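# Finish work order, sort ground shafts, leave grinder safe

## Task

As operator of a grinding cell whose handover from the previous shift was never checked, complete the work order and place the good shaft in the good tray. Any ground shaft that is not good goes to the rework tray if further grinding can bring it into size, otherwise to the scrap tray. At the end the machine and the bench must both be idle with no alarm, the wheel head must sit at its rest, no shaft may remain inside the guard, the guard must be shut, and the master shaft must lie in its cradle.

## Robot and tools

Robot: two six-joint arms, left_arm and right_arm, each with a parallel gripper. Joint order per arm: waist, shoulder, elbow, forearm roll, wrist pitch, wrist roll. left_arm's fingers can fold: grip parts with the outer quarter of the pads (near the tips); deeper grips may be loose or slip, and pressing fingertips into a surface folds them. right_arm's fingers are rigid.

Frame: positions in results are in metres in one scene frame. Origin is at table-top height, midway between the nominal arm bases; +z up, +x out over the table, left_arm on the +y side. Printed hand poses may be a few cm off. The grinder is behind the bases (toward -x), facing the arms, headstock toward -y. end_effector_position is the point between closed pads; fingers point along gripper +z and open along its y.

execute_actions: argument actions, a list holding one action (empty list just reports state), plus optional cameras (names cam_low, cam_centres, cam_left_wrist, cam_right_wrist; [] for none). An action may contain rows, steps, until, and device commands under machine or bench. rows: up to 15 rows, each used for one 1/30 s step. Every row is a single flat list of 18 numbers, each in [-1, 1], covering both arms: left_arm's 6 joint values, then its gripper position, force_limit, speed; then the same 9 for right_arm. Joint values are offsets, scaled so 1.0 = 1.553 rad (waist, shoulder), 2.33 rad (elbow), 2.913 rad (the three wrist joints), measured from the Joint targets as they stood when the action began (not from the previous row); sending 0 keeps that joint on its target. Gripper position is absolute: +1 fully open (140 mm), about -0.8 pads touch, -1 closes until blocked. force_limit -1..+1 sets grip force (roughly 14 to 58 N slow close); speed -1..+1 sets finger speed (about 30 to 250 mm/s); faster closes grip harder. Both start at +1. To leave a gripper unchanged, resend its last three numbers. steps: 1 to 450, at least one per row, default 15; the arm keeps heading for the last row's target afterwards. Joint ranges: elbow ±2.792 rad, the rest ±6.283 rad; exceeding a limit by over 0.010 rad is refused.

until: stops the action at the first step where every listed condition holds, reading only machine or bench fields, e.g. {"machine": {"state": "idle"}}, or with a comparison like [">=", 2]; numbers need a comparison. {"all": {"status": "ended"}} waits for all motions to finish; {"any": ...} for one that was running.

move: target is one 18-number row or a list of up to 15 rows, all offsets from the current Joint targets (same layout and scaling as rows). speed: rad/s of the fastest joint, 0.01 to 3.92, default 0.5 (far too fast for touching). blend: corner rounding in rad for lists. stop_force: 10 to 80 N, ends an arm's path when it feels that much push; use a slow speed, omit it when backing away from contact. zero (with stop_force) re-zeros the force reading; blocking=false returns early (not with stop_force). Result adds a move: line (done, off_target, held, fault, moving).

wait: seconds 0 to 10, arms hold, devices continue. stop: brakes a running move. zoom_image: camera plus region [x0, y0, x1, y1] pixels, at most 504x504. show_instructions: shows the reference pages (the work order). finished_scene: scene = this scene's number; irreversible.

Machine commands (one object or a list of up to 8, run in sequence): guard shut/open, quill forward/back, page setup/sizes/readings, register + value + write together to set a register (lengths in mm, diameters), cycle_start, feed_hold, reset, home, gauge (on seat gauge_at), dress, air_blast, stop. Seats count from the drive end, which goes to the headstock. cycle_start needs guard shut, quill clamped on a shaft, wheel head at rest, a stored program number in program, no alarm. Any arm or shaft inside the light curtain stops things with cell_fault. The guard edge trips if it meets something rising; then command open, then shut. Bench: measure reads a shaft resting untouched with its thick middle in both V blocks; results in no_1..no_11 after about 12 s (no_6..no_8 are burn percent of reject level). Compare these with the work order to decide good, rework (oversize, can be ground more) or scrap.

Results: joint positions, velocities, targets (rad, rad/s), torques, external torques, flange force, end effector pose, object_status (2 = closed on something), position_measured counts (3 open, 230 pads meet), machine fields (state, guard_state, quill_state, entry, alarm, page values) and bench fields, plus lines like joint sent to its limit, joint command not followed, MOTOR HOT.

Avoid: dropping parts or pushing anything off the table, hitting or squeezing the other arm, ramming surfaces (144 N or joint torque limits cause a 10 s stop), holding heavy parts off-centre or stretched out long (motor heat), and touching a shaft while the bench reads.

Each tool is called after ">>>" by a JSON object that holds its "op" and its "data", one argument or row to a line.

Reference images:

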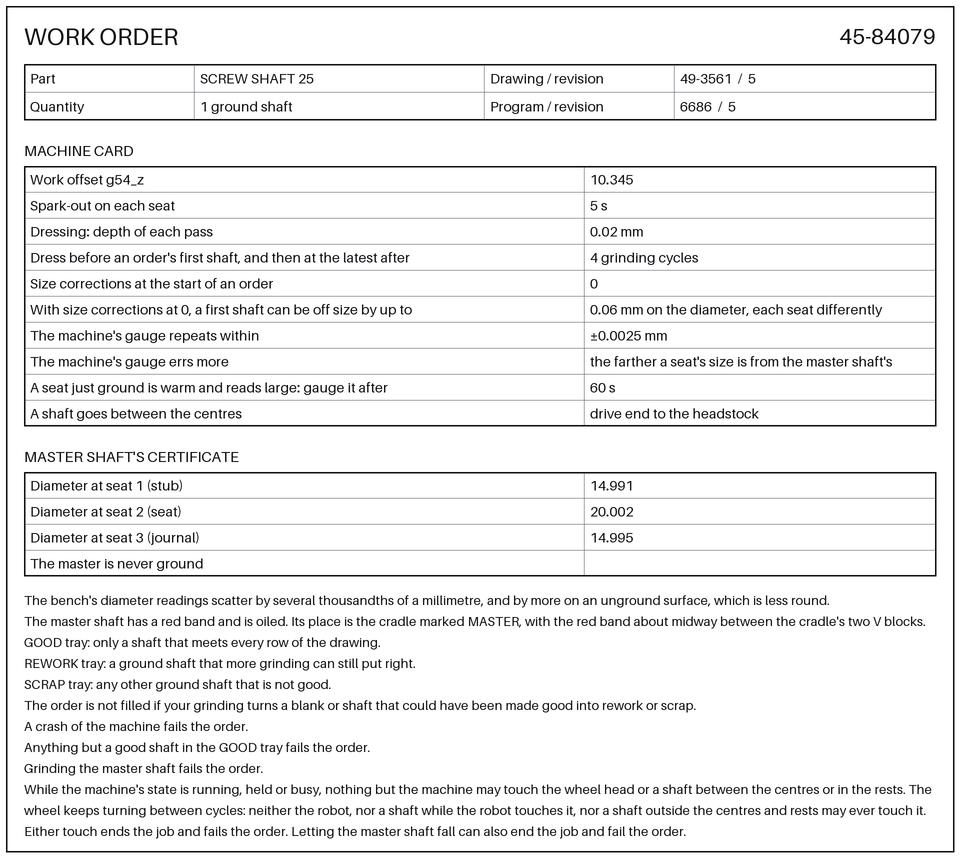

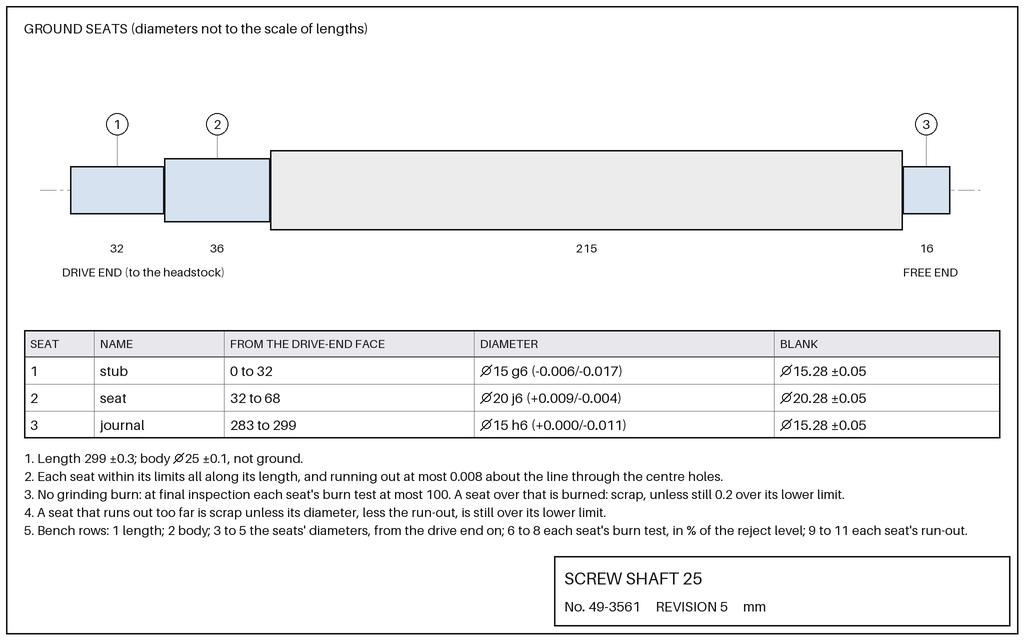

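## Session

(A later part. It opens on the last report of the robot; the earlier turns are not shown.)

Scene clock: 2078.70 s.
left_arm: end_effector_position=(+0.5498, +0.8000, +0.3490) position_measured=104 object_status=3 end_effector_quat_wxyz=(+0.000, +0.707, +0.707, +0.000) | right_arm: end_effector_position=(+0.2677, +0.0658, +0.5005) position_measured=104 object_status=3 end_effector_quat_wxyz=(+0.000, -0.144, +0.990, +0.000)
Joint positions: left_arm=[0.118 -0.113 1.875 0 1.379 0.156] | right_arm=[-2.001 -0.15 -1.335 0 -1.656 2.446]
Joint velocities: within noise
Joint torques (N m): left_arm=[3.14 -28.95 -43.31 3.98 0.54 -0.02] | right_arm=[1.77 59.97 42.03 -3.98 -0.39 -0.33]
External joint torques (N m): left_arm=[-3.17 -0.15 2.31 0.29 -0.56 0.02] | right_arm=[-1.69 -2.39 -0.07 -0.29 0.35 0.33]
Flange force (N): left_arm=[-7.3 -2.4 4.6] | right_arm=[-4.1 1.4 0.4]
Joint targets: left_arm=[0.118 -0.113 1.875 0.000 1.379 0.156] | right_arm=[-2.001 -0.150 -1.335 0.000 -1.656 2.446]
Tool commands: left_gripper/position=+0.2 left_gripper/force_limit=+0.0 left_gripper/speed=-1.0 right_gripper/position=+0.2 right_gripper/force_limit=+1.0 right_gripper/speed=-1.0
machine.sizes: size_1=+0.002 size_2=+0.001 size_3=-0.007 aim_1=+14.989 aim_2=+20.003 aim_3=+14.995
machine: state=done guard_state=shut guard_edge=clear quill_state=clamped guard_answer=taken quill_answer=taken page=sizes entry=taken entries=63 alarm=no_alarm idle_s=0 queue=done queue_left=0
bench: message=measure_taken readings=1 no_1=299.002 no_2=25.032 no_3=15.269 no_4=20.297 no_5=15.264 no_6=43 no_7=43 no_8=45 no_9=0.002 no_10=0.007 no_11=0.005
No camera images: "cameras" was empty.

>>> {"op": "wait", "data": {
  "seconds": 10,
  "cameras": []
}}

>>> {"op": "wait", "data": {
  "seconds": 10,
  "cameras": []
}}

>>> {"op": "wait", "data": {
  "seconds": 10,
  "cameras": []
}}

>>> {"op": "wait", "data": {
  "seconds": 10,
  "cameras": []
}}

>>> {"op": "wait", "data": {
  "seconds": 10,
  "cameras": []
}}

>>> {"op": "wait", "data": {
  "seconds": 10,
  "cameras": []
}}

>>> {"op": "wait", "data": {
  "seconds": 10,
  "cameras": []
}}

>>> {"op": "execute_actions", "data": {
  "actions": [
    {"machine":[{"page":"readings"},{"register":"gauge_at","value":1,"write":true,"gauge":true},{"register":"gauge_at","value":2,"write":true,"gauge":true},{"register":"gauge_at","value":3,"write":true,"gauge":true}],"steps":450,"until":{"machine":{"queue":["!=","running"]}}}
  ],
  "cameras": []
}}

>>> {"op": "execute_actions", "data": {
  "actions": [
    {"steps":450,"until":{"machine":{"queue":["!=","running"]}}}
  ],
  "cameras": []
}}

>>> {"op": "execute_actions", "data": {
  "actions": [
    {"machine":[{"register":"gauge_at","value":1,"write":true,"gauge":true},{"register":"gauge_at","value":2,"write":true,"gauge":true},{"register":"gauge_at","value":3,"write":true,"gauge":true}],"steps":450,"until":{"machine":{"queue":["!=","running"]}}}
  ],
  "cameras": []
}}

>>> {"op": "execute_actions", "data": {
  "actions": [
    {"steps":450,"until":{"machine":{"queue":["!=","running"]}}}
  ],
  "cameras": []
}}

Scene clock: 2101.03 s.
left_arm: end_effector_position=(+0.5498, +0.8000, +0.3490) position_measured=104 object_status=3 end_effector_quat_wxyz=(+0.000, +0.707, +0.707, +0.000) | right_arm: end_effector_position=(+0.2677, +0.0658, +0.5005) position_measured=104 object_status=3 end_effector_quat_wxyz=(+0.000, -0.144, +0.990, +0.000)
Joint positions: left_arm=[0.118 -0.113 1.875 0 1.379 0.156] | right_arm=[-2.001 -0.15 -1.335 0 -1.656 2.446]
Joint velocities: within noise
Joint torques (N m): left_arm=[3.44 -28.94 -43.31 3.95 0.55 -0.05] | right_arm=[1.86 60.04 42.09 -4 -0.35 -0.31]
External joint torques (N m): left_arm=[-3.47 -0.12 2.3 0.31 -0.57 0.05] | right_arm=[-1.83 -2.38 -0.02 -0.28 0.31 0.31]
Flange force (N): left_arm=[-7.8 -2.2 4.6] | right_arm=[-4.4 1.3 0.3]
Joint targets: left_arm=[0.118 -0.113 1.875 0.000 1.379 0.156] | right_arm=[-2.001 -0.150 -1.335 0.000 -1.656 2.446]
Tool commands: left_gripper/position=+0.2 left_gripper/force_limit=+0.0 left_gripper/speed=-1.0 right_gripper/position=+0.2 right_gripper/force_limit=+1.0 right_gripper/speed=-1.0
machine.sizes: size_1=+0.002 size_2=+0.001 size_3=-0.007 aim_1=+14.989 aim_2=+20.003 aim_3=+14.995
machine: state=done guard_state=shut guard_edge=clear quill_state=clamped guard_answer=taken quill_answer=taken page=sizes entry=taken entries=63 alarm=no_alarm idle_s=22 queue=done queue_left=0
bench: message=measure_taken readings=1 no_1=299.002 no_2=25.032 no_3=15.269 no_4=20.297 no_5=15.264 no_6=43 no_7=43 no_8=45 no_9=0.002 no_10=0.007 no_11=0.005
wait: 10.00 s; at rest from the start
No camera images: "cameras" was empty.

Scene clock: 2111.03 s.
left_arm: end_effector_position=(+0.5498, +0.8000, +0.3490) position_measured=104 object_status=3 end_effector_quat_wxyz=(+0.000, +0.707, +0.707, +0.000) | right_arm: end_effector_position=(+0.2677, +0.0658, +0.5005) position_measured=104 object_status=3 end_effector_quat_wxyz=(+0.000, -0.144, +0.990, +0.000)
Joint positions: left_arm=[0.118 -0.113 1.875 0 1.379 0.156] | right_arm=[-2.001 -0.15 -1.335 0 -1.656 2.446]
Joint velocities: within noise
Joint torques (N m): left_arm=[3.22 -29.14 -43.31 3.99 0.55 -0.04] | right_arm=[1.74 59.99 41.99 -3.95 -0.4 -0.25]
External joint torques (N m): left_arm=[-3.22 0.16 2.37 0.26 -0.57 0.04] | right_arm=[-1.69 -2.58 0.01 -0.32 0.37 0.25]
Flange force (N): left_arm=[-7.2 -1.9 4.8] | right_arm=[-4.5 1.6 0.3]
Joint targets: left_arm=[0.118 -0.113 1.875 0.000 1.379 0.156] | right_arm=[-2.001 -0.150 -1.335 0.000 -1.656 2.446]
Tool commands: left_gripper/position=+0.2 left_gripper/force_limit=+0.0 left_gripper/speed=-1.0 right_gripper/position=+0.2 right_gripper/force_limit=+1.0 right_gripper/speed=-1.0
machine.sizes: size_1=+0.002 size_2=+0.001 size_3=-0.007 aim_1=+14.989 aim_2=+20.003 aim_3=+14.995
machine: state=done guard_state=shut guard_edge=clear quill_state=clamped guard_answer=taken quill_answer=taken page=sizes entry=taken entries=63 alarm=no_alarm idle_s=32 queue=done queue_left=0
bench: message=measure_taken readings=1 no_1=299.002 no_2=25.032 no_3=15.269 no_4=20.297 no_5=15.264 no_6=43 no_7=43 no_8=45 no_9=0.002 no_10=0.007 no_11=0.005
wait: 10.00 s
No camera images: "cameras" was empty.

Scene clock: 2121.03 s.
left_arm: end_effector_position=(+0.5498, +0.8000, +0.3490) position_measured=104 object_status=3 end_effector_quat_wxyz=(+0.000, +0.707, +0.707, +0.000) | right_arm: end_effector_position=(+0.2677, +0.0658, +0.5005) position_measured=104 object_status=3 end_effector_quat_wxyz=(+0.000, -0.144, +0.990, +0.000)
Joint positions: left_arm=[0.118 -0.113 1.875 0 1.379 0.156] | right_arm=[-2.001 -0.15 -1.335 0 -1.656 2.446]
Joint velocities: within noise
Joint torques (N m): left_arm=[3.1 -28.97 -43.3 3.96 0.53 -0.03] | right_arm=[1.66 59.94 42.04 -3.99 -0.39 -0.3]
External joint torques (N m): left_arm=[-3.04 -0.27 2.33 0.3 -0.55 0.03] | right_arm=[-1.69 -1.96 0.25 -0.32 0.36 0.3]
Flange force (N): left_arm=[-7.1 -2.6 4.5] | right_arm=[-4.1 1.3 -0.1]
Joint targets: left_arm=[0.118 -0.113 1.875 0.000 1.379 0.156] | right_arm=[-2.001 -0.150 -1.335 0.000 -1.656 2.446]
Tool commands: left_gripper/position=+0.2 left_gripper/force_limit=+0.0 left_gripper/speed=-1.0 right_gripper/position=+0.2 right_gripper/force_limit=+1.0 right_gripper/speed=-1.0
machine.sizes: size_1=+0.002 size_2=+0.001 size_3=-0.007 aim_1=+14.989 aim_2=+20.003 aim_3=+14.995
machine: state=done guard_state=shut guard_edge=clear quill_state=clamped guard_answer=taken quill_answer=taken page=sizes entry=taken entries=63 alarm=no_alarm idle_s=42 queue=done queue_left=0
bench: message=measure_taken readings=1 no_1=299.002 no_2=25.032 no_3=15.269 no_4=20.297 no_5=15.264 no_6=43 no_7=43 no_8=45 no_9=0.002 no_10=0.007 no_11=0.005
wait: 10.00 s
No camera images: "cameras" was empty.

Scene clock: 2131.03 s.
left_arm: end_effector_position=(+0.5498, +0.8000, +0.3490) position_measured=104 object_status=3 end_effector_quat_wxyz=(+0.000, +0.707, +0.707, +0.000) | right_arm: end_effector_position=(+0.2677, +0.0658, +0.5005) position_measured=104 object_status=3 end_effector_quat_wxyz=(+0.000, -0.144, +0.990, +0.000)
Joint positions: left_arm=[0.118 -0.113 1.875 0 1.379 0.156] | right_arm=[-2.001 -0.15 -1.335 0 -1.656 2.446]
Joint velocities: within noise
Joint torques (N m): left_arm=[3.19 -29.09 -43.38 3.96 0.52 -0.03] | right_arm=[1.81 59.76 42.04 -3.96 -0.36 -0.35]
External joint torques (N m): left_arm=[-3.19 -0.28 2.29 0.31 -0.54 0.03] | right_arm=[-1.72 -2.56 -0.19 -0.3 0.33 0.35]
Flange force (N): left_arm=[-7.3 -2.6 4.4] | right_arm=[-4.2 1.4 0.6]
Joint targets: left_arm=[0.118 -0.113 1.875 0.000 1.379 0.156] | right_arm=[-2.001 -0.150 -1.335 0.000 -1.656 2.446]
Tool commands: left_gripper/position=+0.2 left_gripper/force_limit=+0.0 left_gripper/speed=-1.0 right_gripper/position=+0.2 right_gripper/force_limit=+1.0 right_gripper/speed=-1.0
machine.sizes: size_1=+0.002 size_2=+0.001 size_3=-0.007 aim_1=+14.989 aim_2=+20.003 aim_3=+14.995
machine: state=done guard_state=shut guard_edge=clear quill_state=clamped guard_answer=taken quill_answer=taken page=sizes entry=taken entries=63 alarm=no_alarm idle_s=52 queue=done queue_left=0
bench: message=measure_taken readings=1 no_1=299.002 no_2=25.032 no_3=15.269 no_4=20.297 no_5=15.264 no_6=43 no_7=43 no_8=45 no_9=0.002 no_10=0.007 no_11=0.005
wait: 10.00 s
No camera images: "cameras" was empty.

Scene clock: 2141.03 s.
left_arm: end_effector_position=(+0.5498, +0.8000, +0.3490) position_measured=104 object_status=3 end_effector_quat_wxyz=(+0.000, +0.707, +0.707, +0.000) | right_arm: end_effector_position=(+0.2677, +0.0658, +0.5005) position_measured=104 object_status=3 end_effector_quat_wxyz=(+0.000, -0.144, +0.990, +0.000)
Joint positions: left_arm=[0.118 -0.113 1.875 0 1.379 0.156] | right_arm=[-2.001 -0.15 -1.335 0 -1.656 2.446]
Joint velocities: within noise
Joint torques (N m): left_arm=[3.28 -28.94 -43.3 3.97 0.5 -0.05] | right_arm=[1.82 60.04 42.19 -4 -0.33 -0.34]
External joint torques (N m): left_arm=[-3.2 -0.66 2.22 0.29 -0.51 0.05] | right_arm=[-1.78 -2.51 -0.22 -0.27 0.29 0.34]
Flange force (N): left_arm=[-7.5 -3.1 4.2] | right_arm=[-4.2 1.2 0.6]
Joint targets: left_arm=[0.118 -0.113 1.875 0.000 1.379 0.156] | right_arm=[-2.001 -0.150 -1.335 0.000 -1.656 2.446]
Tool commands: left_gripper/position=+0.2 left_gripper/force_limit=+0.0 left_gripper/speed=-1.0 right_gripper/position=+0.2 right_gripper/force_limit=+1.0 right_gripper/speed=-1.0
machine.sizes: size_1=+0.002 size_2=+0.001 size_3=-0.007 aim_1=+14.989 aim_2=+20.003 aim_3=+14.995
machine: state=done guard_state=shut guard_edge=clear quill_state=clamped guard_answer=taken quill_answer=taken page=sizes entry=taken entries=63 alarm=no_alarm idle_s=62 queue=done queue_left=0
bench: message=measure_taken readings=1 no_1=299.002 no_2=25.032 no_3=15.269 no_4=20.297 no_5=15.264 no_6=43 no_7=43 no_8=45 no_9=0.002 no_10=0.007 no_11=0.005
wait: 10.00 s
No camera images: "cameras" was empty.

Scene clock: 2151.03 s.
left_arm: end_effector_position=(+0.5498, +0.8000, +0.3490) position_measured=104 object_status=3 end_effector_quat_wxyz=(+0.000, +0.707, +0.707, +0.000) | right_arm: end_effector_position=(+0.2677, +0.0658, +0.5005) position_measured=104 object_status=3 end_effector_quat_wxyz=(+0.000, -0.144, +0.990, +0.000)
Joint positions: left_arm=[0.118 -0.113 1.875 0 1.379 0.156] | right_arm=[-2.001 -0.15 -1.335 0 -1.656 2.446]
Joint velocities: within noise
Joint torques (N m): left_arm=[3.18 -29.04 -43.31 3.95 0.51 -0.01] | right_arm=[2 60.09 42.1 -3.98 -0.4 -0.32]
External joint torques (N m): left_arm=[-3.3 -0.58 2.09 0.33 -0.53 0.01] | right_arm=[-2.04 -2.65 -0.18 -0.3 0.37 0.32]
Flange force (N): left_arm=[-7.7 -2.7 4.0] | right_arm=[-4.7 1.2 0.6]
Joint targets: left_arm=[0.118 -0.113 1.875 0.000 1.379 0.156] | right_arm=[-2.001 -0.150 -1.335 0.000 -1.656 2.446]
Tool commands: left_gripper/position=+0.2 left_gripper/force_limit=+0.0 left_gripper/speed=-1.0 right_gripper/position=+0.2 right_gripper/force_limit=+1.0 right_gripper/speed=-1.0
machine.sizes: size_1=+0.002 size_2=+0.001 size_3=-0.007 aim_1=+14.989 aim_2=+20.003 aim_3=+14.995
machine: state=done guard_state=shut guard_edge=clear quill_state=clamped guard_answer=taken quill_answer=taken page=sizes entry=taken entries=63 alarm=no_alarm idle_s=72 queue=done queue_left=0
bench: message=measure_taken readings=1 no_1=299.002 no_2=25.032 no_3=15.269 no_4=20.297 no_5=15.264 no_6=43 no_7=43 no_8=45 no_9=0.002 no_10=0.007 no_11=0.005
wait: 10.00 s
No camera images: "cameras" was empty.

Scene clock: 2161.03 s.
left_arm: end_effector_position=(+0.5498, +0.8000, +0.3490) position_measured=104 object_status=3 end_effector_quat_wxyz=(+0.000, +0.707, +0.707, +0.000) | right_arm: end_effector_position=(+0.2677, +0.0658, +0.5005) position_measured=104 object_status=3 end_effector_quat_wxyz=(+0.000, -0.144, +0.990, +0.000)
Joint positions: left_arm=[0.118 -0.113 1.875 0 1.379 0.156] | right_arm=[-2.001 -0.15 -1.335 0 -1.656 2.446]
Joint velocities: within noise
Joint torques (N m): left_arm=[3.07 -28.97 -43.28 3.94 0.54 -0.04] | right_arm=[1.89 59.85 41.92 -3.96 -0.34 -0.36]
External joint torques (N m): left_arm=[-3.03 -0.53 2.21 0.32 -0.55 0.04] | right_arm=[-1.85 -2.21 0.02 -0.31 0.3 0.36]
Flange force (N): left_arm=[-7.0 -2.9 4.3] | right_arm=[-4.2 1.2 0.2]
Joint targets: left_arm=[0.118 -0.113 1.875 0.000 1.379 0.156] | right_arm=[-2.001 -0.150 -1.335 0.000 -1.656 2.446]
Tool commands: left_gripper/position=+0.2 left_gripper/force_limit=+0.0 left_gripper/speed=-1.0 right_gripper/position=+0.2 right_gripper/force_limit=+1.0 right_gripper/speed=-1.0
machine.sizes: size_1=+0.002 size_2=+0.001 size_3=-0.007 aim_1=+14.989 aim_2=+20.003 aim_3=+14.995
machine: state=done guard_state=shut guard_edge=clear quill_state=clamped guard_answer=taken quill_answer=taken page=sizes entry=taken entries=63 alarm=no_alarm idle_s=82 queue=done queue_left=0
bench: message=measure_taken readings=1 no_1=299.002 no_2=25.032 no_3=15.269 no_4=20.297 no_5=15.264 no_6=43 no_7=43 no_8=45 no_9=0.002 no_10=0.007 no_11=0.005
wait: 10.00 s
No camera images: "cameras" was empty.

Scene clock: 2173.40 s.
left_arm: end_effector_position=(+0.5498, +0.8000, +0.3490) position_measured=104 object_status=3 end_effector_quat_wxyz=(+0.000, +0.707, +0.707, +0.000) | right_arm: end_effector_position=(+0.2677, +0.0658, +0.5005) position_measured=104 object_status=3 end_effector_quat_wxyz=(+0.000, -0.144, +0.990, +0.000)
Joint positions: left_arm=[0.118 -0.113 1.875 0 1.379 0.156] | right_arm=[-2.001 -0.15 -1.335 0 -1.656 2.446]
Joint velocities: within noise
Joint torques (N m): left_arm=[3.29 -29.12 -43.45 3.96 0.55 -0.04] | right_arm=[1.82 59.76 42.11 -4 -0.38 -0.29]
External joint torques (N m): left_arm=[-3.06 -0.71 2.3 0.32 -0.56 0.04] | right_arm=[-1.83 -1.84 0.1 -0.3 0.34 0.29]
Flange force (N): left_arm=[-7.2 -3.3 4.4] | right_arm=[-4.0 0.8 0.2]
Joint targets: left_arm=[0.118 -0.113 1.875 0.000 1.379 0.156] | right_arm=[-2.001 -0.150 -1.335 0.000 -1.656 2.446]
Tool commands: left_gripper/position=+0.2 left_gripper/force_limit=+0.0 left_gripper/speed=-1.0 right_gripper/position=+0.2 right_gripper/force_limit=+1.0 right_gripper/speed=-1.0
machine.readings: gauge_d=+14.996 gauge_d_1=+14.990 gauge_d_2=+20.005 gauge_d_3=+14.996 pos_x=+0.000 pos_z=+0.000 load_peak=+1.8 cycles=+3
machine: state=done guard_state=shut guard_edge=clear quill_state=clamped guard_answer=taken quill_answer=taken page=readings entry=taken entries=69 alarm=no_alarm idle_s=94 queue=done queue_left=0
bench: message=measure_taken readings=1 no_1=299.002 no_2=25.032 no_3=15.269 no_4=20.297 no_5=15.264 no_6=43 no_7=43 no_8=45 no_9=0.002 no_10=0.007 no_11=0.005
No camera images: "cameras" was empty.

Scene clock: 2173.63 s.
left_arm: end_effector_position=(+0.5498, +0.8000, +0.3490) position_measured=104 object_status=3 end_effector_quat_wxyz=(+0.000, +0.707, +0.707, +0.000) | right_arm: end_effector_position=(+0.2677, +0.0658, +0.5005) position_measured=104 object_status=3 end_effector_quat_wxyz=(+0.000, -0.144, +0.990, +0.000)
Joint positions: left_arm=[0.118 -0.113 1.875 0 1.379 0.156] | right_arm=[-2.001 -0.15 -1.335 0 -1.656 2.446]
Joint velocities: within noise
Joint torques (N m): left_arm=[3.21 -28.98 -43.35 3.98 0.55 0] | right_arm=[1.71 59.91 42.11 -4.01 -0.37 -0.33]
External joint torques (N m): left_arm=[-3.32 -0.27 2.34 0.28 -0.57 0] | right_arm=[-1.88 -1.71 0.03 -0.29 0.33 0.34]
Flange force (N): left_arm=[-7.7 -2.5 4.6] | right_arm=[-3.7 0.5 0.3]
Joint targets: left_arm=[0.118 -0.113 1.875 0.000 1.379 0.156] | right_arm=[-2.001 -0.150 -1.335 0.000 -1.656 2.446]
Tool commands: left_gripper/position=+0.2 left_gripper/force_limit=+0.0 left_gripper/speed=-1.0 right_gripper/position=+0.2 right_gripper/force_limit=+1.0 right_gripper/speed=-1.0
machine.readings: gauge_d=+14.996 gauge_d_1=+14.990 gauge_d_2=+20.005 gauge_d_3=+14.996 pos_x=+0.000 pos_z=+0.000 load_peak=+1.8 cycles=+3
machine: state=done guard_state=shut guard_edge=clear quill_state=clamped guard_answer=taken quill_answer=taken page=readings entry=taken entries=69 alarm=no_alarm idle_s=94 queue=done queue_left=0
bench: message=measure_taken readings=1 no_1=299.002 no_2=25.032 no_3=15.269 no_4=20.297 no_5=15.264 no_6=43 no_7=43 no_8=45 no_9=0.002 no_10=0.007 no_11=0.005
No camera images: "cameras" was empty.

Scene clock: 2185.97 s.
left_arm: end_effector_position=(+0.5498, +0.8000, +0.3490) position_measured=104 object_status=3 end_effector_quat_wxyz=(+0.000, +0.707, +0.707, +0.000) | right_arm: end_effector_position=(+0.2677, +0.0658, +0.5005) position_measured=104 object_status=3 end_effector_quat_wxyz=(+0.000, -0.144, +0.990, +0.000)
Joint positions: left_arm=[0.118 -0.113 1.875 0 1.379 0.156] | right_arm=[-2.001 -0.15 -1.335 0 -1.656 2.446]
Joint velocities: within noise
Joint torques (N m): left_arm=[3.31 -28.86 -43.35 3.93 0.54 -0.04] | right_arm=[1.79 59.63 42.04 -3.97 -0.37 -0.29]
External joint torques (N m): left_arm=[-3.19 -0.69 2.28 0.33 -0.56 0.04] | right_arm=[-1.69 -2.3 -0.02 -0.31 0.35 0.29]
Flange force (N): left_arm=[-7.5 -3.2 4.3] | right_arm=[-4.2 1.3 0.3]
Joint targets: left_arm=[0.118 -0.113 1.875 0.000 1.379 0.156] | right_arm=[-2.001 -0.150 -1.335 0.000 -1.656 2.446]
Tool commands: left_gripper/position=+0.2 left_gripper/force_limit=+0.0 left_gripper/speed=-1.0 right_gripper/position=+0.2 right_gripper/force_limit=+1.0 right_gripper/speed=-1.0
machine.readings: gauge_d=+14.996 gauge_d_1=+14.990 gauge_d_2=+20.005 gauge_d_3=+14.996 pos_x=+0.000 pos_z=+0.000 load_peak=+1.8 cycles=+3
machine: state=done guard_state=shut guard_edge=clear quill_state=clamped guard_answer=taken quill_answer=taken page=readings entry=taken entries=75 alarm=no_alarm idle_s=106 queue=done queue_left=0
bench: message=measure_taken readings=1 no_1=299.002 no_2=25.032 no_3=15.269 no_4=20.297 no_5=15.264 no_6=43 no_7=43 no_8=45 no_9=0.002 no_10=0.007 no_11=0.005
No camera images: "cameras" was empty.

Scene clock: 2186.20 s.
left_arm: end_effector_position=(+0.5498, +0.8000, +0.3490) position_measured=104 object_status=3 end_effector_quat_wxyz=(+0.000, +0.707, +0.707, +0.000) | right_arm: end_effector_position=(+0.2677, +0.0658, +0.5005) position_measured=104 object_status=3 end_effector_quat_wxyz=(+0.000, -0.144, +0.990, +0.000)
Joint positions: left_arm=[0.118 -0.113 1.875 0 1.379 0.156] | right_arm=[-2.001 -0.15 -1.335 0 -1.656 2.446]
Joint velocities: within noise
Joint torques (N m): left_arm=[3.06 -28.99 -43.35 3.95 0.55 -0.04] | right_arm=[1.87 60.02 42.01 -3.94 -0.36 -0.29]
External joint torques (N m): left_arm=[-2.84 -1.32 2.13 0.33 -0.55 0.04] | right_arm=[-2.03 -2.11 0.17 -0.37 0.32 0.29]
Flange force (N): left_arm=[-7.0 -4.1 3.9] | right_arm=[-4.6 1.0 0.0]
Joint targets: left_arm=[0.118 -0.113 1.875 0.000 1.379 0.156] | right_arm=[-2.001 -0.150 -1.335 0.000 -1.656 2.446]
Tool commands: left_gripper/position=+0.2 left_gripper/force_limit=+0.0 left_gripper/speed=-1.0 right_gripper/position=+0.2 right_gripper/force_limit=+1.0 right_gripper/speed=-1.0
machine.readings: gauge_d=+14.996 gauge_d_1=+14.990 gauge_d_2=+20.005 gauge_d_3=+14.996 pos_x=+0.000 pos_z=+0.000 load_peak=+1.8 cycles=+3
machine: state=done guard_state=shut guard_edge=clear quill_state=clamped guard_answer=taken quill_answer=taken page=readings entry=taken entries=75 alarm=no_alarm idle_s=107 queue=done queue_left=0
bench: message=measure_taken readings=1 no_1=299.002 no_2=25.032 no_3=15.269 no_4=20.297 no_5=15.264 no_6=43 no_7=43 no_8=45 no_9=0.002 no_10=0.007 no_11=0.005
No camera images: "cameras" was empty.

>>> {"op": "execute_actions", "data": {
  "actions": [
    {"machine":[{"guard":"open"},{"quill":"back"}],"steps":200}
  ],
  "cameras": ["cam_centres"]
}}

Scene clock: 2196.97 s.
left_arm: end_effector_position=(+0.5498, +0.8000, +0.3490) position_measured=104 object_status=3 end_effector_quat_wxyz=(+0.000, +0.707, +0.707, +0.000) | right_arm: end_effector_position=(+0.2677, +0.0658, +0.5005) position_measured=104 object_status=3 end_effector_quat_wxyz=(+0.000, -0.144, +0.990, +0.000)
Joint positions: left_arm=[0.118 -0.113 1.875 0 1.379 0.156] | right_arm=[-2.001 -0.15 -1.335 0 -1.656 2.446]
Joint velocities: within noise
Joint torques (N m): left_arm=[3.17 -29.03 -43.38 3.95 0.54 -0.06] | right_arm=[1.69 60.18 41.99 -3.96 -0.37 -0.33]
External joint torques (N m): left_arm=[-3.14 -0.54 2.3 0.31 -0.55 0.05] | right_arm=[-1.69 -2.23 0.22 -0.34 0.33 0.33]
Flange force (N): left_arm=[-7.3 -3.0 4.4] | right_arm=[-4.3 1.6 -0.1]
Joint targets: left_arm=[0.118 -0.113 1.875 0.000 1.379 0.156] | right_arm=[-2.001 -0.150 -1.335 0.000 -1.656 2.446]
Tool commands: left_gripper/position=+0.2 left_gripper/force_limit=+0.0 left_gripper/speed=-1.0 right_gripper/position=+0.2 right_gripper/force_limit=+1.0 right_gripper/speed=-1.0
machine.readings: gauge_d=+14.996 gauge_d_1=+0.000 gauge_d_2=+0.000 gauge_d_3=+0.000 pos_x=+0.000 pos_z=+0.000 load_peak=+1.8 cycles=+3
machine: state=idle guard_state=open guard_edge=clear quill_state=back guard_answer=taken quill_answer=taken page=readings entry=taken entries=75 alarm=no_alarm idle_s=117 queue=done queue_left=0
bench: message=measure_taken readings=1 no_1=299.002 no_2=25.032 no_3=15.269 no_4=20.297 no_5=15.264 no_6=43 no_7=43 no_8=45 no_9=0.002 no_10=0.007 no_11=0.005
Images, in order (width x height): cam_centres 896x504.

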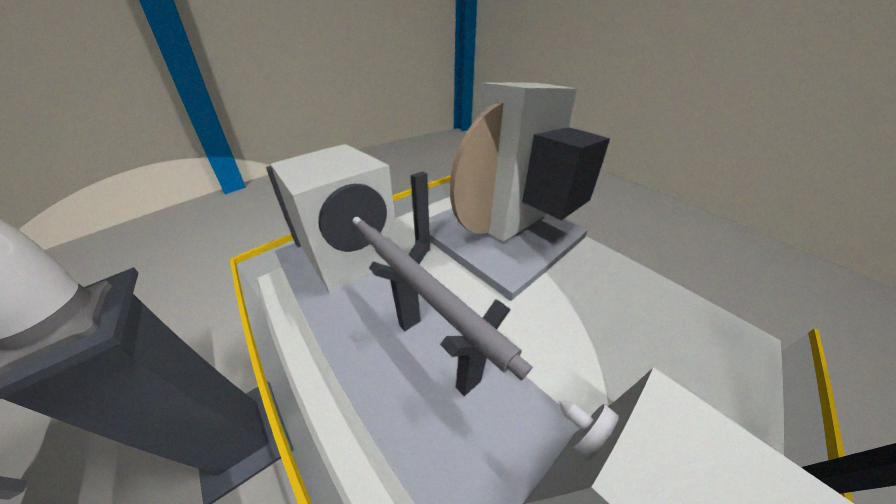

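>>> {"op": "move", "data": {
  "target": [
    [0,0,0,0,0,0,0.2,0,-1,0.3548,0,0,0,0,0,0.2,1,-1],
    [0,0,0,0,0,0,0.2,0,-1,0.8357,-0.1773,0.0783,0,0.0317,0.0029,0.2,1,-1]
  ],
  "speed": 0.8,
  "blend": 0.1,
  "cameras": ["cam_right_wrist"]
}}

Scene clock: 2206.47 s.
left_arm: end_effector_position=(+0.5498, +0.8000, +0.3490) position_measured=104 object_status=3 end_effector_quat_wxyz=(+0.000, +0.707, +0.707, +0.000) | right_arm: end_effector_position=(-0.6334, +0.0208, +0.4003) position_measured=104 object_status=3 end_effector_quat_wxyz=(+0.000, +0.710, -0.704, +0.000)
Joint positions: left_arm=[0.118 -0.113 1.875 0 1.379 0.156] | right_arm=[-0.703 -0.425 -1.152 0 -1.564 2.454]
Joint velocities: within noise
Joint torques (N m): left_arm=[3.33 -29.06 -43.26 3.98 0.54 -0.04] | right_arm=[1.44 88.19 42.47 -3.98 -0.42 -0.28]
External joint torques (N m): left_arm=[-3.27 -0.31 2.21 0.29 -0.56 0.04] | right_arm=[-1.65 -2.68 -0.14 -0.34 0.38 0.28]
Flange force (N): left_arm=[-7.5 -2.5 4.3] | right_arm=[-4.0 2.0 1.0]
Joint targets: left_arm=[0.118 -0.113 1.875 0.000 1.379 0.156] | right_arm=[-0.702 -0.425 -1.152 0.000 -1.564 2.454]
machine.readings: gauge_d=+14.996 gauge_d_1=+0.000 gauge_d_2=+0.000 gauge_d_3=+0.000 pos_x=+0.000 pos_z=+0.000 load_peak=+1.8 cycles=+3
machine: state=idle guard_state=open guard_edge=clear quill_state=back guard_answer=taken quill_answer=taken page=readings entry=taken entries=75 alarm=no_alarm idle_s=127 queue=done queue_left=0
bench: message=measure_taken readings=1 no_1=299.002 no_2=25.032 no_3=15.269 no_4=20.297 no_5=15.264 no_6=43 no_7=43 no_8=45 no_9=0.002 no_10=0.007 no_11=0.005
move: done
Images, in order (width x height): cam_right_wrist 896x504.

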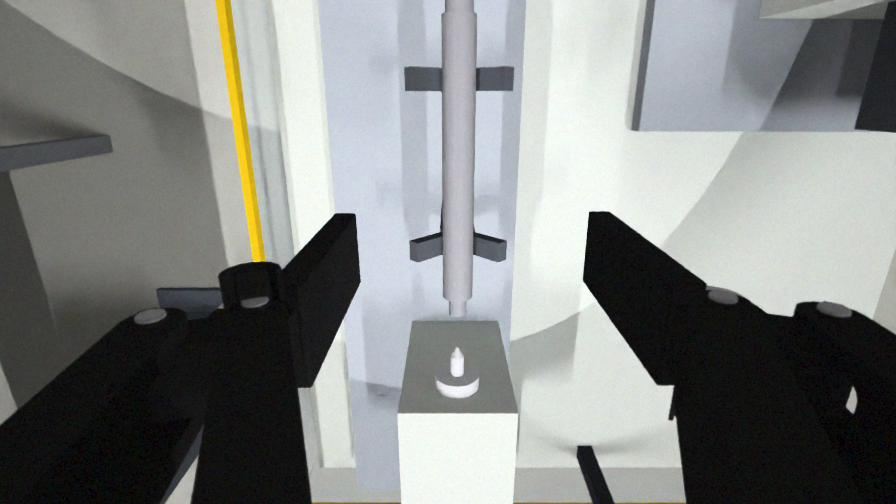

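>>> {"op": "move", "data": {
  "target": [
    [0,0,0,0,0,0,0.2,0,-1,0,-0.0194,-0.0896,0,0.0820,0,0.2,1,-1],
    [0,0,0,0,0,0,0.2,0,-1,0,-0.0382,-0.1197,0,0.1162,0,0.2,1,-1]
  ],
  "speed": [0.25,0.06],
  "cameras": ["cam_right_wrist","cam_centres"]
}}

Scene clock: 2215.77 s.
left_arm: end_effector_position=(+0.5498, +0.8000, +0.3490) position_measured=104 object_status=3 end_effector_quat_wxyz=(+0.000, +0.707, +0.707, +0.000) | right_arm: end_effector_position=(-0.6336, +0.0208, +0.1989) position_measured=104 object_status=3 end_effector_quat_wxyz=(+0.000, +0.710, -0.704, +0.000)
Joint positions: left_arm=[0.118 -0.113 1.875 0 1.379 0.156] | right_arm=[-0.702 -0.485 -1.431 0 -1.225 2.454]
Joint velocities: within noise
Joint torques (N m): left_arm=[3.19 -28.95 -43.31 3.95 0.54 -0.03] | right_arm=[2.12 91.78 39.72 -3.7 -0.42 -0.32]
External joint torques (N m): left_arm=[-3.18 -0.2 2.34 0.3 -0.56 0.03] | right_arm=[-2.17 -3.71 -0.01 -0.35 0.38 0.32]
Flange force (N): left_arm=[-7.3 -2.5 4.6] | right_arm=[-5.3 2.5 2.7]
Joint targets: left_arm=[0.118 -0.113 1.875 0.000 1.379 0.156] | right_arm=[-0.702 -0.485 -1.431 0.000 -1.225 2.454]
machine.readings: gauge_d=+14.996 gauge_d_1=+0.000 gauge_d_2=+0.000 gauge_d_3=+0.000 pos_x=+0.000 pos_z=+0.000 load_peak=+1.8 cycles=+3
machine: state=idle guard_state=open guard_edge=clear quill_state=back guard_answer=taken quill_answer=taken page=readings entry=taken entries=75 alarm=no_alarm idle_s=136 queue=done queue_left=0
bench: message=measure_taken readings=1 no_1=299.002 no_2=25.032 no_3=15.269 no_4=20.297 no_5=15.264 no_6=43 no_7=43 no_8=45 no_9=0.002 no_10=0.007 no_11=0.005
move: done
Images, in order (width x height): cam_centres 896x504, cam_right_wrist 896x504.

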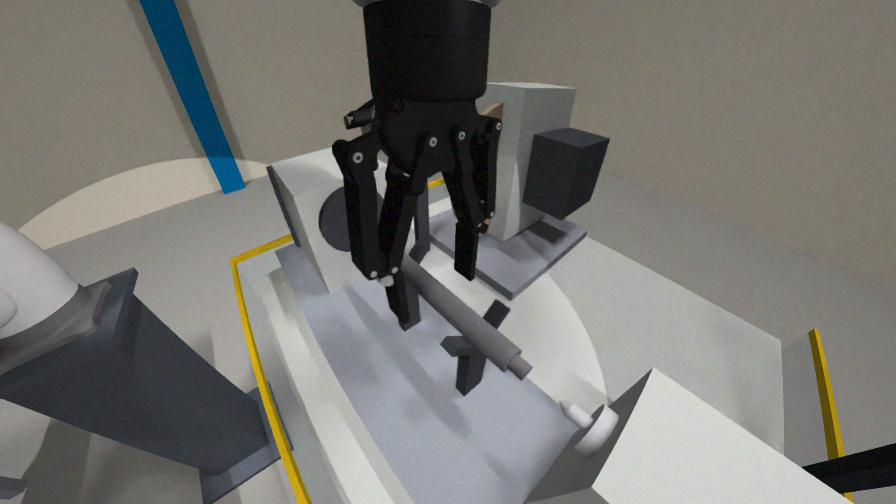

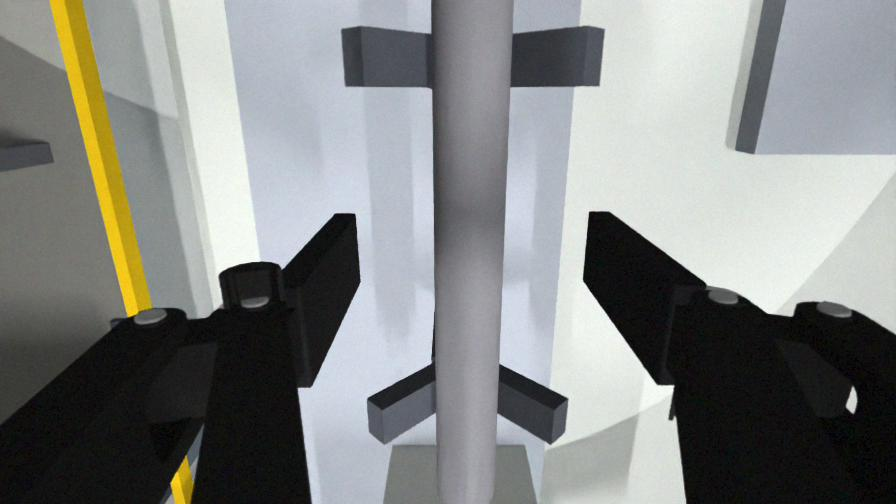

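>>> {"op": "execute_actions", "data": {
  "actions": [
    {"rows":[[0,0,0,0,0,0,0.2,0,-1,0,0,0,0,0,0,-1,1,-0.5]],"steps":75}
  ],
  "cameras": []
}}

Scene clock: 2220.50 s.
left_arm: end_effector_position=(+0.5498, +0.8000, +0.3490) position_measured=104 object_status=3 end_effector_quat_wxyz=(+0.000, +0.707, +0.707, +0.000) | right_arm: end_effector_position=(-0.6336, +0.0208, +0.1988) position_measured=196 object_status=2 end_effector_quat_wxyz=(+0.000, +0.710, -0.704, +0.000)
Joint positions: left_arm=[0.118 -0.113 1.875 0 1.379 0.156] | right_arm=[-0.702 -0.485 -1.431 0 -1.225 2.454]
Joint velocities: within noise
Joint torques (N m): left_arm=[3.04 -29.14 -43.36 3.98 0.54 -0.05] | right_arm=[28.16 68.51 50.21 6.86 15.39 -0.85]
External joint torques (N m): left_arm=[-2.89 -0.26 2.45 0.27 -0.55 0.05] | right_arm=[-28.13 19.72 -10.25 -10.93 -15.41 0.85]
Flange force (N): left_arm=[-6.7 -2.9 4.7] | right_arm=[1.9 -52.3 -24.8]
Joint targets: left_arm=[0.118 -0.113 1.875 0.000 1.379 0.156] | right_arm=[-0.702 -0.485 -1.431 0.000 -1.225 2.454]
machine.readings: gauge_d=+14.996 gauge_d_1=+0.000 gauge_d_2=+0.000 gauge_d_3=+0.000 pos_x=+0.000 pos_z=+0.000 load_peak=+1.8 cycles=+3
machine: state=idle guard_state=open guard_edge=clear quill_state=back guard_answer=taken quill_answer=taken page=readings entry=taken entries=75 alarm=no_alarm idle_s=141 queue=done queue_left=0
bench: message=measure_taken readings=1 no_1=299.002 no_2=25.032 no_3=15.269 no_4=20.297 no_5=15.264 no_6=43 no_7=43 no_8=45 no_9=0.002 no_10=0.007 no_11=0.005
No camera images: "cameras" was empty.

>>> {"op": "move", "data": {
  "target": [0,0,0,0,0,0,0.2,0,-1,-0.00798,-0.0075,0.00845,0,-0.0027,-0.0038,-1,1,-0.5],
  "speed": 0.015,
  "cameras": []
}}

Scene clock: 2237.30 s.
left_arm: end_effector_position=(+0.5498, +0.8000, +0.3490) position_measured=104 object_status=3 end_effector_quat_wxyz=(+0.000, +0.707, +0.707, +0.000) | right_arm: end_effector_position=(-0.6330, +0.0334, +0.1996) position_measured=196 object_status=2 end_effector_quat_wxyz=(+0.000, +0.710, -0.704, +0.000)
Joint positions: left_arm=[0.118 -0.113 1.875 0 1.379 0.156] | right_arm=[-0.715 -0.496 -1.412 0 -1.233 2.443]
Joint velocities: within noise
Joint torques (N m): left_arm=[3.05 -29.07 -43.43 3.98 0.55 -0.01] | right_arm=[2.81 97.96 45.23 -3.5 0.74 -0.34]
External joint torques (N m): left_arm=[-3.14 -0.16 2.4 0.27 -0.56 0.01] | right_arm=[-2.76 -8.21 -5.22 -0.57 -0.77 0.34]
Flange force (N): left_arm=[-7.3 -2.5 4.7] | right_arm=[-2.8 -1.3 8.7]
Joint targets: left_arm=[0.118 -0.113 1.875 0.000 1.379 0.156] | right_arm=[-0.715 -0.496 -1.411 0.000 -1.233 2.443]
machine.readings: gauge_d=+14.996 gauge_d_1=+0.000 gauge_d_2=+0.000 gauge_d_3=+0.000 pos_x=+0.000 pos_z=+0.000 load_peak=+1.8 cycles=+3
machine: state=idle guard_state=open guard_edge=clear quill_state=back guard_answer=taken quill_answer=taken page=readings entry=taken entries=75 alarm=no_alarm idle_s=157 queue=done queue_left=0
bench: message=measure_taken readings=1 no_1=299.002 no_2=25.032 no_3=15.269 no_4=20.297 no_5=15.264 no_6=43 no_7=43 no_8=45 no_9=0.002 no_10=0.007 no_11=0.005
move: done
No camera images: "cameras" was empty.

>>> {"op": "move", "data": {
  "target": [
    [0,0,0,0,0,0,0.2,0,-1,0,0.0177,0.0297,0,-0.0337,0,-1,1,-0.5],
    [0,0,0,0,0,0,0.2,0,-1,0,0.0336,0.1609,0,-0.1471,0,-1,1,-0.5],
    [0,0,0,0,0,0,0.2,0,-1,-0.4733,0.2224,0.0327,0,-0.1452,0,-1,1,-0.5],
    [0,0,0,0,0,0,0.2,0,-1,-0.8281,0.2228,0.0326,0,-0.1452,-0.4267,-1,1,-0.5]
  ],
  "speed": [0.06,0.3,0.6,0.7],
  "blend": [0.02,0.03,0.1,0],
  "cameras": ["cam_right_wrist"]
}}

Scene clock: 2262.90 s.
left_arm: end_effector_position=(+0.5498, +0.8000, +0.3490) position_measured=104 object_status=3 end_effector_quat_wxyz=(+0.000, +0.707, +0.707, +0.000) | right_arm: end_effector_position=(+0.2679, +0.0655, +0.4998) position_measured=196 object_status=2 end_effector_quat_wxyz=(+0.000, +0.694, -0.720, +0.000)
Joint positions: left_arm=[0.118 -0.113 1.875 0 1.379 0.156] | right_arm=[-2.001 -0.15 -1.336 0 -1.656 1.2]
Joint velocities: within noise
Joint torques (N m): left_arm=[3.27 -29.32 -43.4 3.97 0.55 -0.02] | right_arm=[2.05 66.41 47.34 -4.08 -0.51 -0.14]
External joint torques (N m): left_arm=[-3.29 0.08 2.32 0.29 -0.57 0.02] | right_arm=[-2.08 -8.49 -5.11 -0.27 0.47 0.14]
Flange force (N): left_arm=[-7.5 -2.0 4.7] | right_arm=[-2.6 -4.5 9.7]
Joint targets: left_arm=[0.118 -0.113 1.875 0.000 1.379 0.156] | right_arm=[-2.001 -0.150 -1.336 0.000 -1.656 1.200]
machine.readings: gauge_d=+14.996 gauge_d_1=+0.000 gauge_d_2=+0.000 gauge_d_3=+0.000 pos_x=+0.000 pos_z=+0.000 load_peak=+1.8 cycles=+3
machine: state=idle guard_state=open guard_edge=clear quill_state=back guard_answer=taken quill_answer=taken page=readings entry=taken entries=75 alarm=no_alarm idle_s=183 queue=done queue_left=0
bench: message=measure_taken readings=1 no_1=299.002 no_2=25.032 no_3=15.269 no_4=20.297 no_5=15.264 no_6=43 no_7=43 no_8=45 no_9=0.002 no_10=0.007 no_11=0.005
move: done
Images, in order (width x height): cam_right_wrist 896x504.

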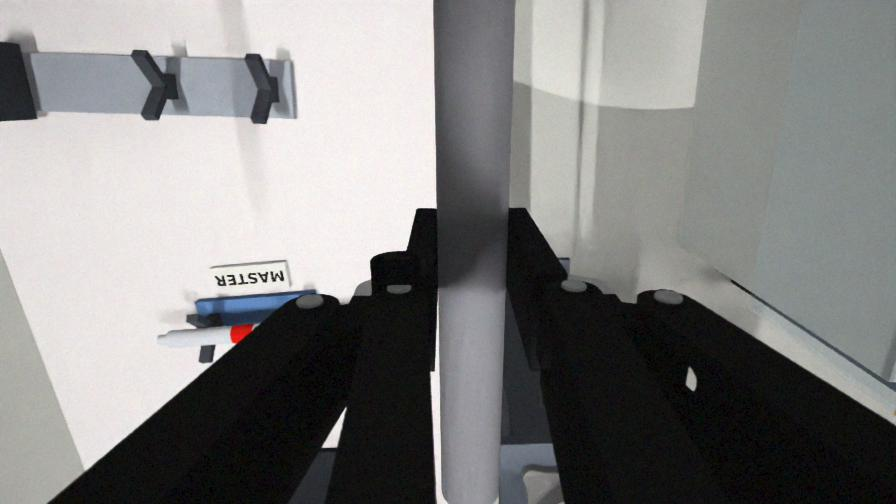

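>>> {"op": "move", "data": {
  "target": [
    [0,0,0,0,0,0,0.2,0,-1,-0.2553,-0.1397,-0.0346,0,0.1023,-0.6648,-1,1,-0.5],
    [0,0,0,0,0,0,0.2,0,-1,-0.2553,-0.1699,-0.0860,0,0.1595,-0.6648,-1,1,-0.5],
    [0,0,0,0,0,0,0.2,0,-1,-0.2553,-0.2160,-0.1244,0,0.2149,-0.6648,-1,1,-0.5]
  ],
  "speed": [0.6,0.2,0.12],
  "cameras": ["cam_right_wrist"]
}}

Scene clock: 2284.67 s.
left_arm: end_effector_position=(+0.5498, +0.8000, +0.3490) position_measured=104 object_status=3 end_effector_quat_wxyz=(+0.000, +0.707, +0.707, +0.000) | right_arm: end_effector_position=(+0.5566, -0.0085, +0.1001) position_measured=196 object_status=2 end_effector_quat_wxyz=(+0.000, +0.999, -0.033, +0.000)
Joint positions: left_arm=[0.118 -0.113 1.875 0 1.379 0.156] | right_arm=[-2.398 -0.486 -1.625 0 -1.03 -0.736]
Joint velocities: within noise
Joint torques (N m): left_arm=[3.37 -29.08 -43.34 3.95 0.54 -0.04] | right_arm=[1.89 95.42 40.44 -3.54 -0.23 -0.31]
External joint torques (N m): left_arm=[-3.42 -0.1 2.39 0.29 -0.56 0.04] | right_arm=[-2.1 -10.11 -4.16 -0.22 0.25 0.31]
Flange force (N): left_arm=[-7.8 -2.3 4.7] | right_arm=[4.9 -1.7 11.9]
Joint targets: left_arm=[0.118 -0.113 1.875 0.000 1.379 0.156] | right_arm=[-2.398 -0.486 -1.625 0.000 -1.030 -0.736]
machine.readings: gauge_d=+14.996 gauge_d_1=+0.000 gauge_d_2=+0.000 gauge_d_3=+0.000 pos_x=+0.000 pos_z=+0.000 load_peak=+1.8 cycles=+3
machine: state=idle guard_state=open guard_edge=clear quill_state=back guard_answer=taken quill_answer=taken page=readings entry=taken entries=75 alarm=no_alarm idle_s=204 queue=done queue_left=0
bench: message=measure_taken readings=1 no_1=299.002 no_2=25.032 no_3=15.269 no_4=20.297 no_5=15.264 no_6=43 no_7=43 no_8=45 no_9=0.002 no_10=0.007 no_11=0.005
move: done
Images, in order (width x height): cam_right_wrist 896x504.

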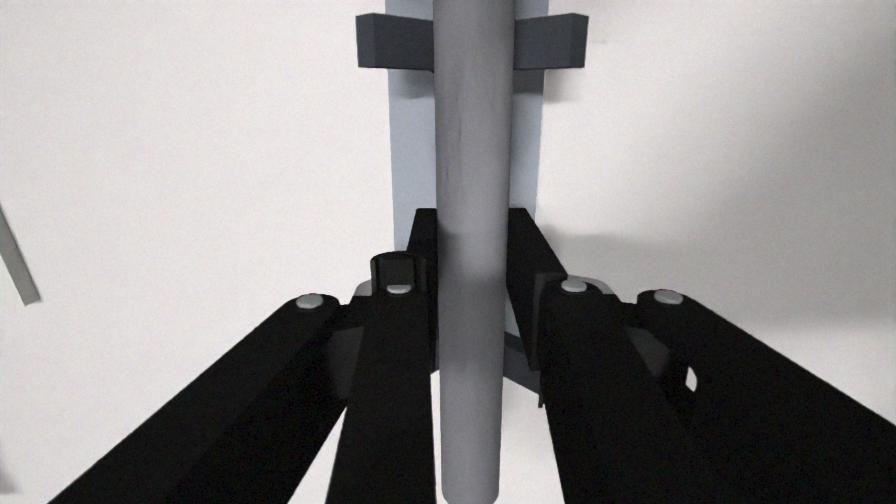

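>>> {"op": "move", "data": {
  "target": [0,0,0,0,0,0,0.2,0,-1,0,-0.0167,-0.0095,0,0.0162,0,-1,1,-0.5],
  "speed": 0.018,
  "stop_force": 12,
  "cameras": []
}}

>>> {"op": "execute_actions", "data": {
  "actions": [
    {"rows":[[0,0,0,0,0,0,0.2,0,-1,0,0,0,0,0,0,0.2,1,-1]],"steps":75}
  ],
  "cameras": ["cam_right_wrist"]
}}

Scene clock: 2293.70 s.
left_arm: end_effector_position=(+0.5498, +0.8000, +0.3490) position_measured=104 object_status=3 end_effector_quat_wxyz=(+0.000, +0.707, +0.707, +0.000) | right_arm: end_effector_position=(+0.5565, -0.0086, +0.0794) position_measured=196 object_status=2 end_effector_quat_wxyz=(+0.000, +0.999, -0.033, +0.000)
Joint positions: left_arm=[0.118 -0.113 1.875 0 1.379 0.156] | right_arm=[-2.398 -0.503 -1.64 0 -0.998 -0.736]
Joint velocities: within noise
Joint torques (N m): left_arm=[3.45 -29.2 -43.35 3.98 0.51 -0.02] | right_arm=[-3.93 78.42 29.18 -5.78 -0.16 -0.51]
External joint torques (N m): left_arm=[-3.35 -0.07 2.38 0.27 -0.53 0.02] | right_arm=[4.02 7.22 6.38 2.1 0.19 0.51]
Flange force (N): left_arm=[-7.7 -2.3 4.6] | right_arm=[-1.4 -7.0 -10.5]
Joint targets: left_arm=[0.118 -0.113 1.875 0.000 1.379 0.156] | right_arm=[-2.398 -0.503 -1.640 0.000 -0.998 -0.736]
machine.readings: gauge_d=+14.996 gauge_d_1=+0.000 gauge_d_2=+0.000 gauge_d_3=+0.000 pos_x=+0.000 pos_z=+0.000 load_peak=+1.8 cycles=+3
machine: state=idle guard_state=open guard_edge=clear quill_state=back guard_answer=taken quill_answer=taken page=readings entry=taken entries=75 alarm=no_alarm idle_s=213 queue=done queue_left=0
bench: message=measure_taken readings=1 no_1=299.002 no_2=25.032 no_3=15.269 no_4=20.297 no_5=15.264 no_6=43 no_7=43 no_8=45 no_9=0.002 no_10=0.007 no_11=0.005
move: contact (right_arm); right_arm: the wrist pitch is farthest, 0.015 rad from its target
No camera images: "cameras" was empty.

Scene clock: 2296.40 s.
left_arm: end_effector_position=(+0.5498, +0.8000, +0.3490) position_measured=104 object_status=3 end_effector_quat_wxyz=(+0.000, +0.707, +0.707, +0.000) | right_arm: end_effector_position=(+0.5565, -0.0086, +0.0794) position_measured=104 object_status=3 end_effector_quat_wxyz=(+0.000, +0.999, -0.033, +0.000)
Joint positions: left_arm=[0.118 -0.113 1.875 0 1.379 0.156] | right_arm=[-2.398 -0.503 -1.64 0 -0.998 -0.736]
Joint velocities: within noise
Joint torques (N m): left_arm=[3.33 -29.01 -43.33 3.96 0.54 -0.05] | right_arm=[2.13 88.87 35.65 -3.33 -0.38 -0.34]
External joint torques (N m): left_arm=[-3.33 -0.36 2.3 0.28 -0.56 0.05] | right_arm=[-2.11 -3.06 -0.26 -0.34 0.39 0.34]
Flange force (N): left_arm=[-7.6 -2.7 4.5] | right_arm=[4.0 -0.8 3.5]
Joint targets: left_arm=[0.118 -0.113 1.875 0.000 1.379 0.156] | right_arm=[-2.398 -0.503 -1.640 0.000 -0.998 -0.736]
machine.readings: gauge_d=+14.996 gauge_d_1=+0.000 gauge_d_2=+0.000 gauge_d_3=+0.000 pos_x=+0.000 pos_z=+0.000 load_peak=+1.8 cycles=+3
machine: state=idle guard_state=open guard_edge=clear quill_state=back guard_answer=taken quill_answer=taken page=readings entry=taken entries=75 alarm=no_alarm idle_s=216 queue=done queue_left=0
bench: message=measure_taken readings=1 no_1=299.002 no_2=25.032 no_3=15.269 no_4=20.297 no_5=15.264 no_6=43 no_7=43 no_8=45 no_9=0.002 no_10=0.007 no_11=0.005
Images, in order (width x height): cam_right_wrist 896x504.

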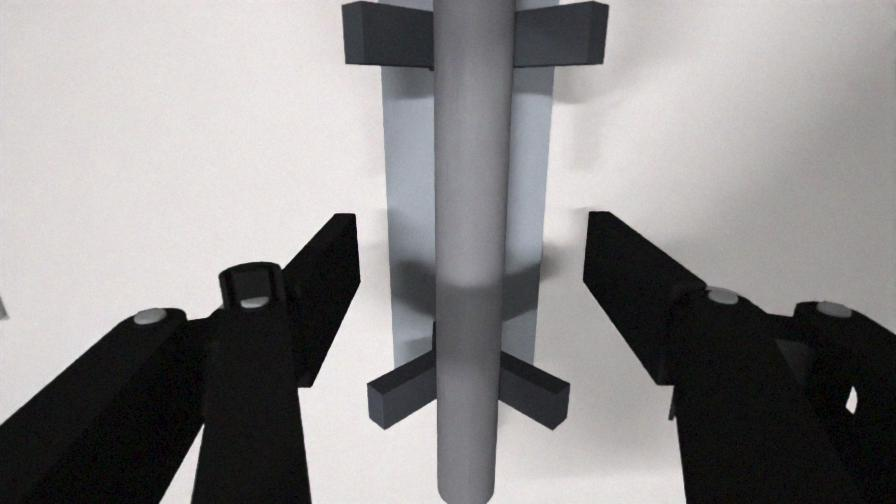

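>>> {"op": "execute_actions", "data": {
  "actions": [
    {"bench":{"measure":true},"machine":{"guard":"shut"},"steps":450,"until":{"bench":{"readings":[">",1]}}}
  ],
  "cameras": []
}}

Scene clock: 2310.90 s.
left_arm: end_effector_position=(+0.5498, +0.8000, +0.3490) position_measured=104 object_status=3 end_effector_quat_wxyz=(+0.000, +0.707, +0.707, +0.000) | right_arm: end_effector_position=(+0.5565, -0.0086, +0.0794) position_measured=104 object_status=3 end_effector_quat_wxyz=(+0.000, +0.999, -0.033, +0.000)
Joint positions: left_arm=[0.118 -0.113 1.875 0 1.379 0.156] | right_arm=[-2.398 -0.503 -1.64 0 -0.998 -0.736]
Joint velocities: within noise
Joint torques (N m): left_arm=[3.25 -28.85 -43.37 3.95 0.54 -0.03] | right_arm=[1.56 88.92 35.6 -3.33 -0.36 -0.31]
External joint torques (N m): left_arm=[-3.22 -0.85 2.24 0.31 -0.56 0.03] | right_arm=[-1.61 -3.04 0.06 -0.36 0.4 0.31]
Flange force (N): left_arm=[-7.6 -3.4 4.2] | right_arm=[4.0 -1.7 3.2]
Joint targets: left_arm=[0.118 -0.113 1.875 0.000 1.379 0.156] | right_arm=[-2.398 -0.503 -1.640 0.000 -0.998 -0.736]
Tool commands: left_gripper/position=+0.2 left_gripper/force_limit=+0.0 left_gripper/speed=-1.0 right_gripper/position=+0.2 right_gripper/force_limit=+1.0 right_gripper/speed=-1.0
machine.readings: gauge_d=+14.996 gauge_d_1=+0.000 gauge_d_2=+0.000 gauge_d_3=+0.000 pos_x=+0.000 pos_z=+0.000 load_peak=+1.8 cycles=+3
machine: state=idle guard_state=shut guard_edge=clear quill_state=back guard_answer=taken quill_answer=taken page=readings entry=taken entries=75 alarm=no_alarm idle_s=230 queue=done queue_left=0
bench: message=measure_taken readings=2 no_1=298.997 no_2=25.034 no_3=14.989 no_4=20.010 no_5=14.990 no_6=47 no_7=45 no_8=48 no_9=0.000 no_10=0.003 no_11=0.000
No camera images: "cameras" was empty.


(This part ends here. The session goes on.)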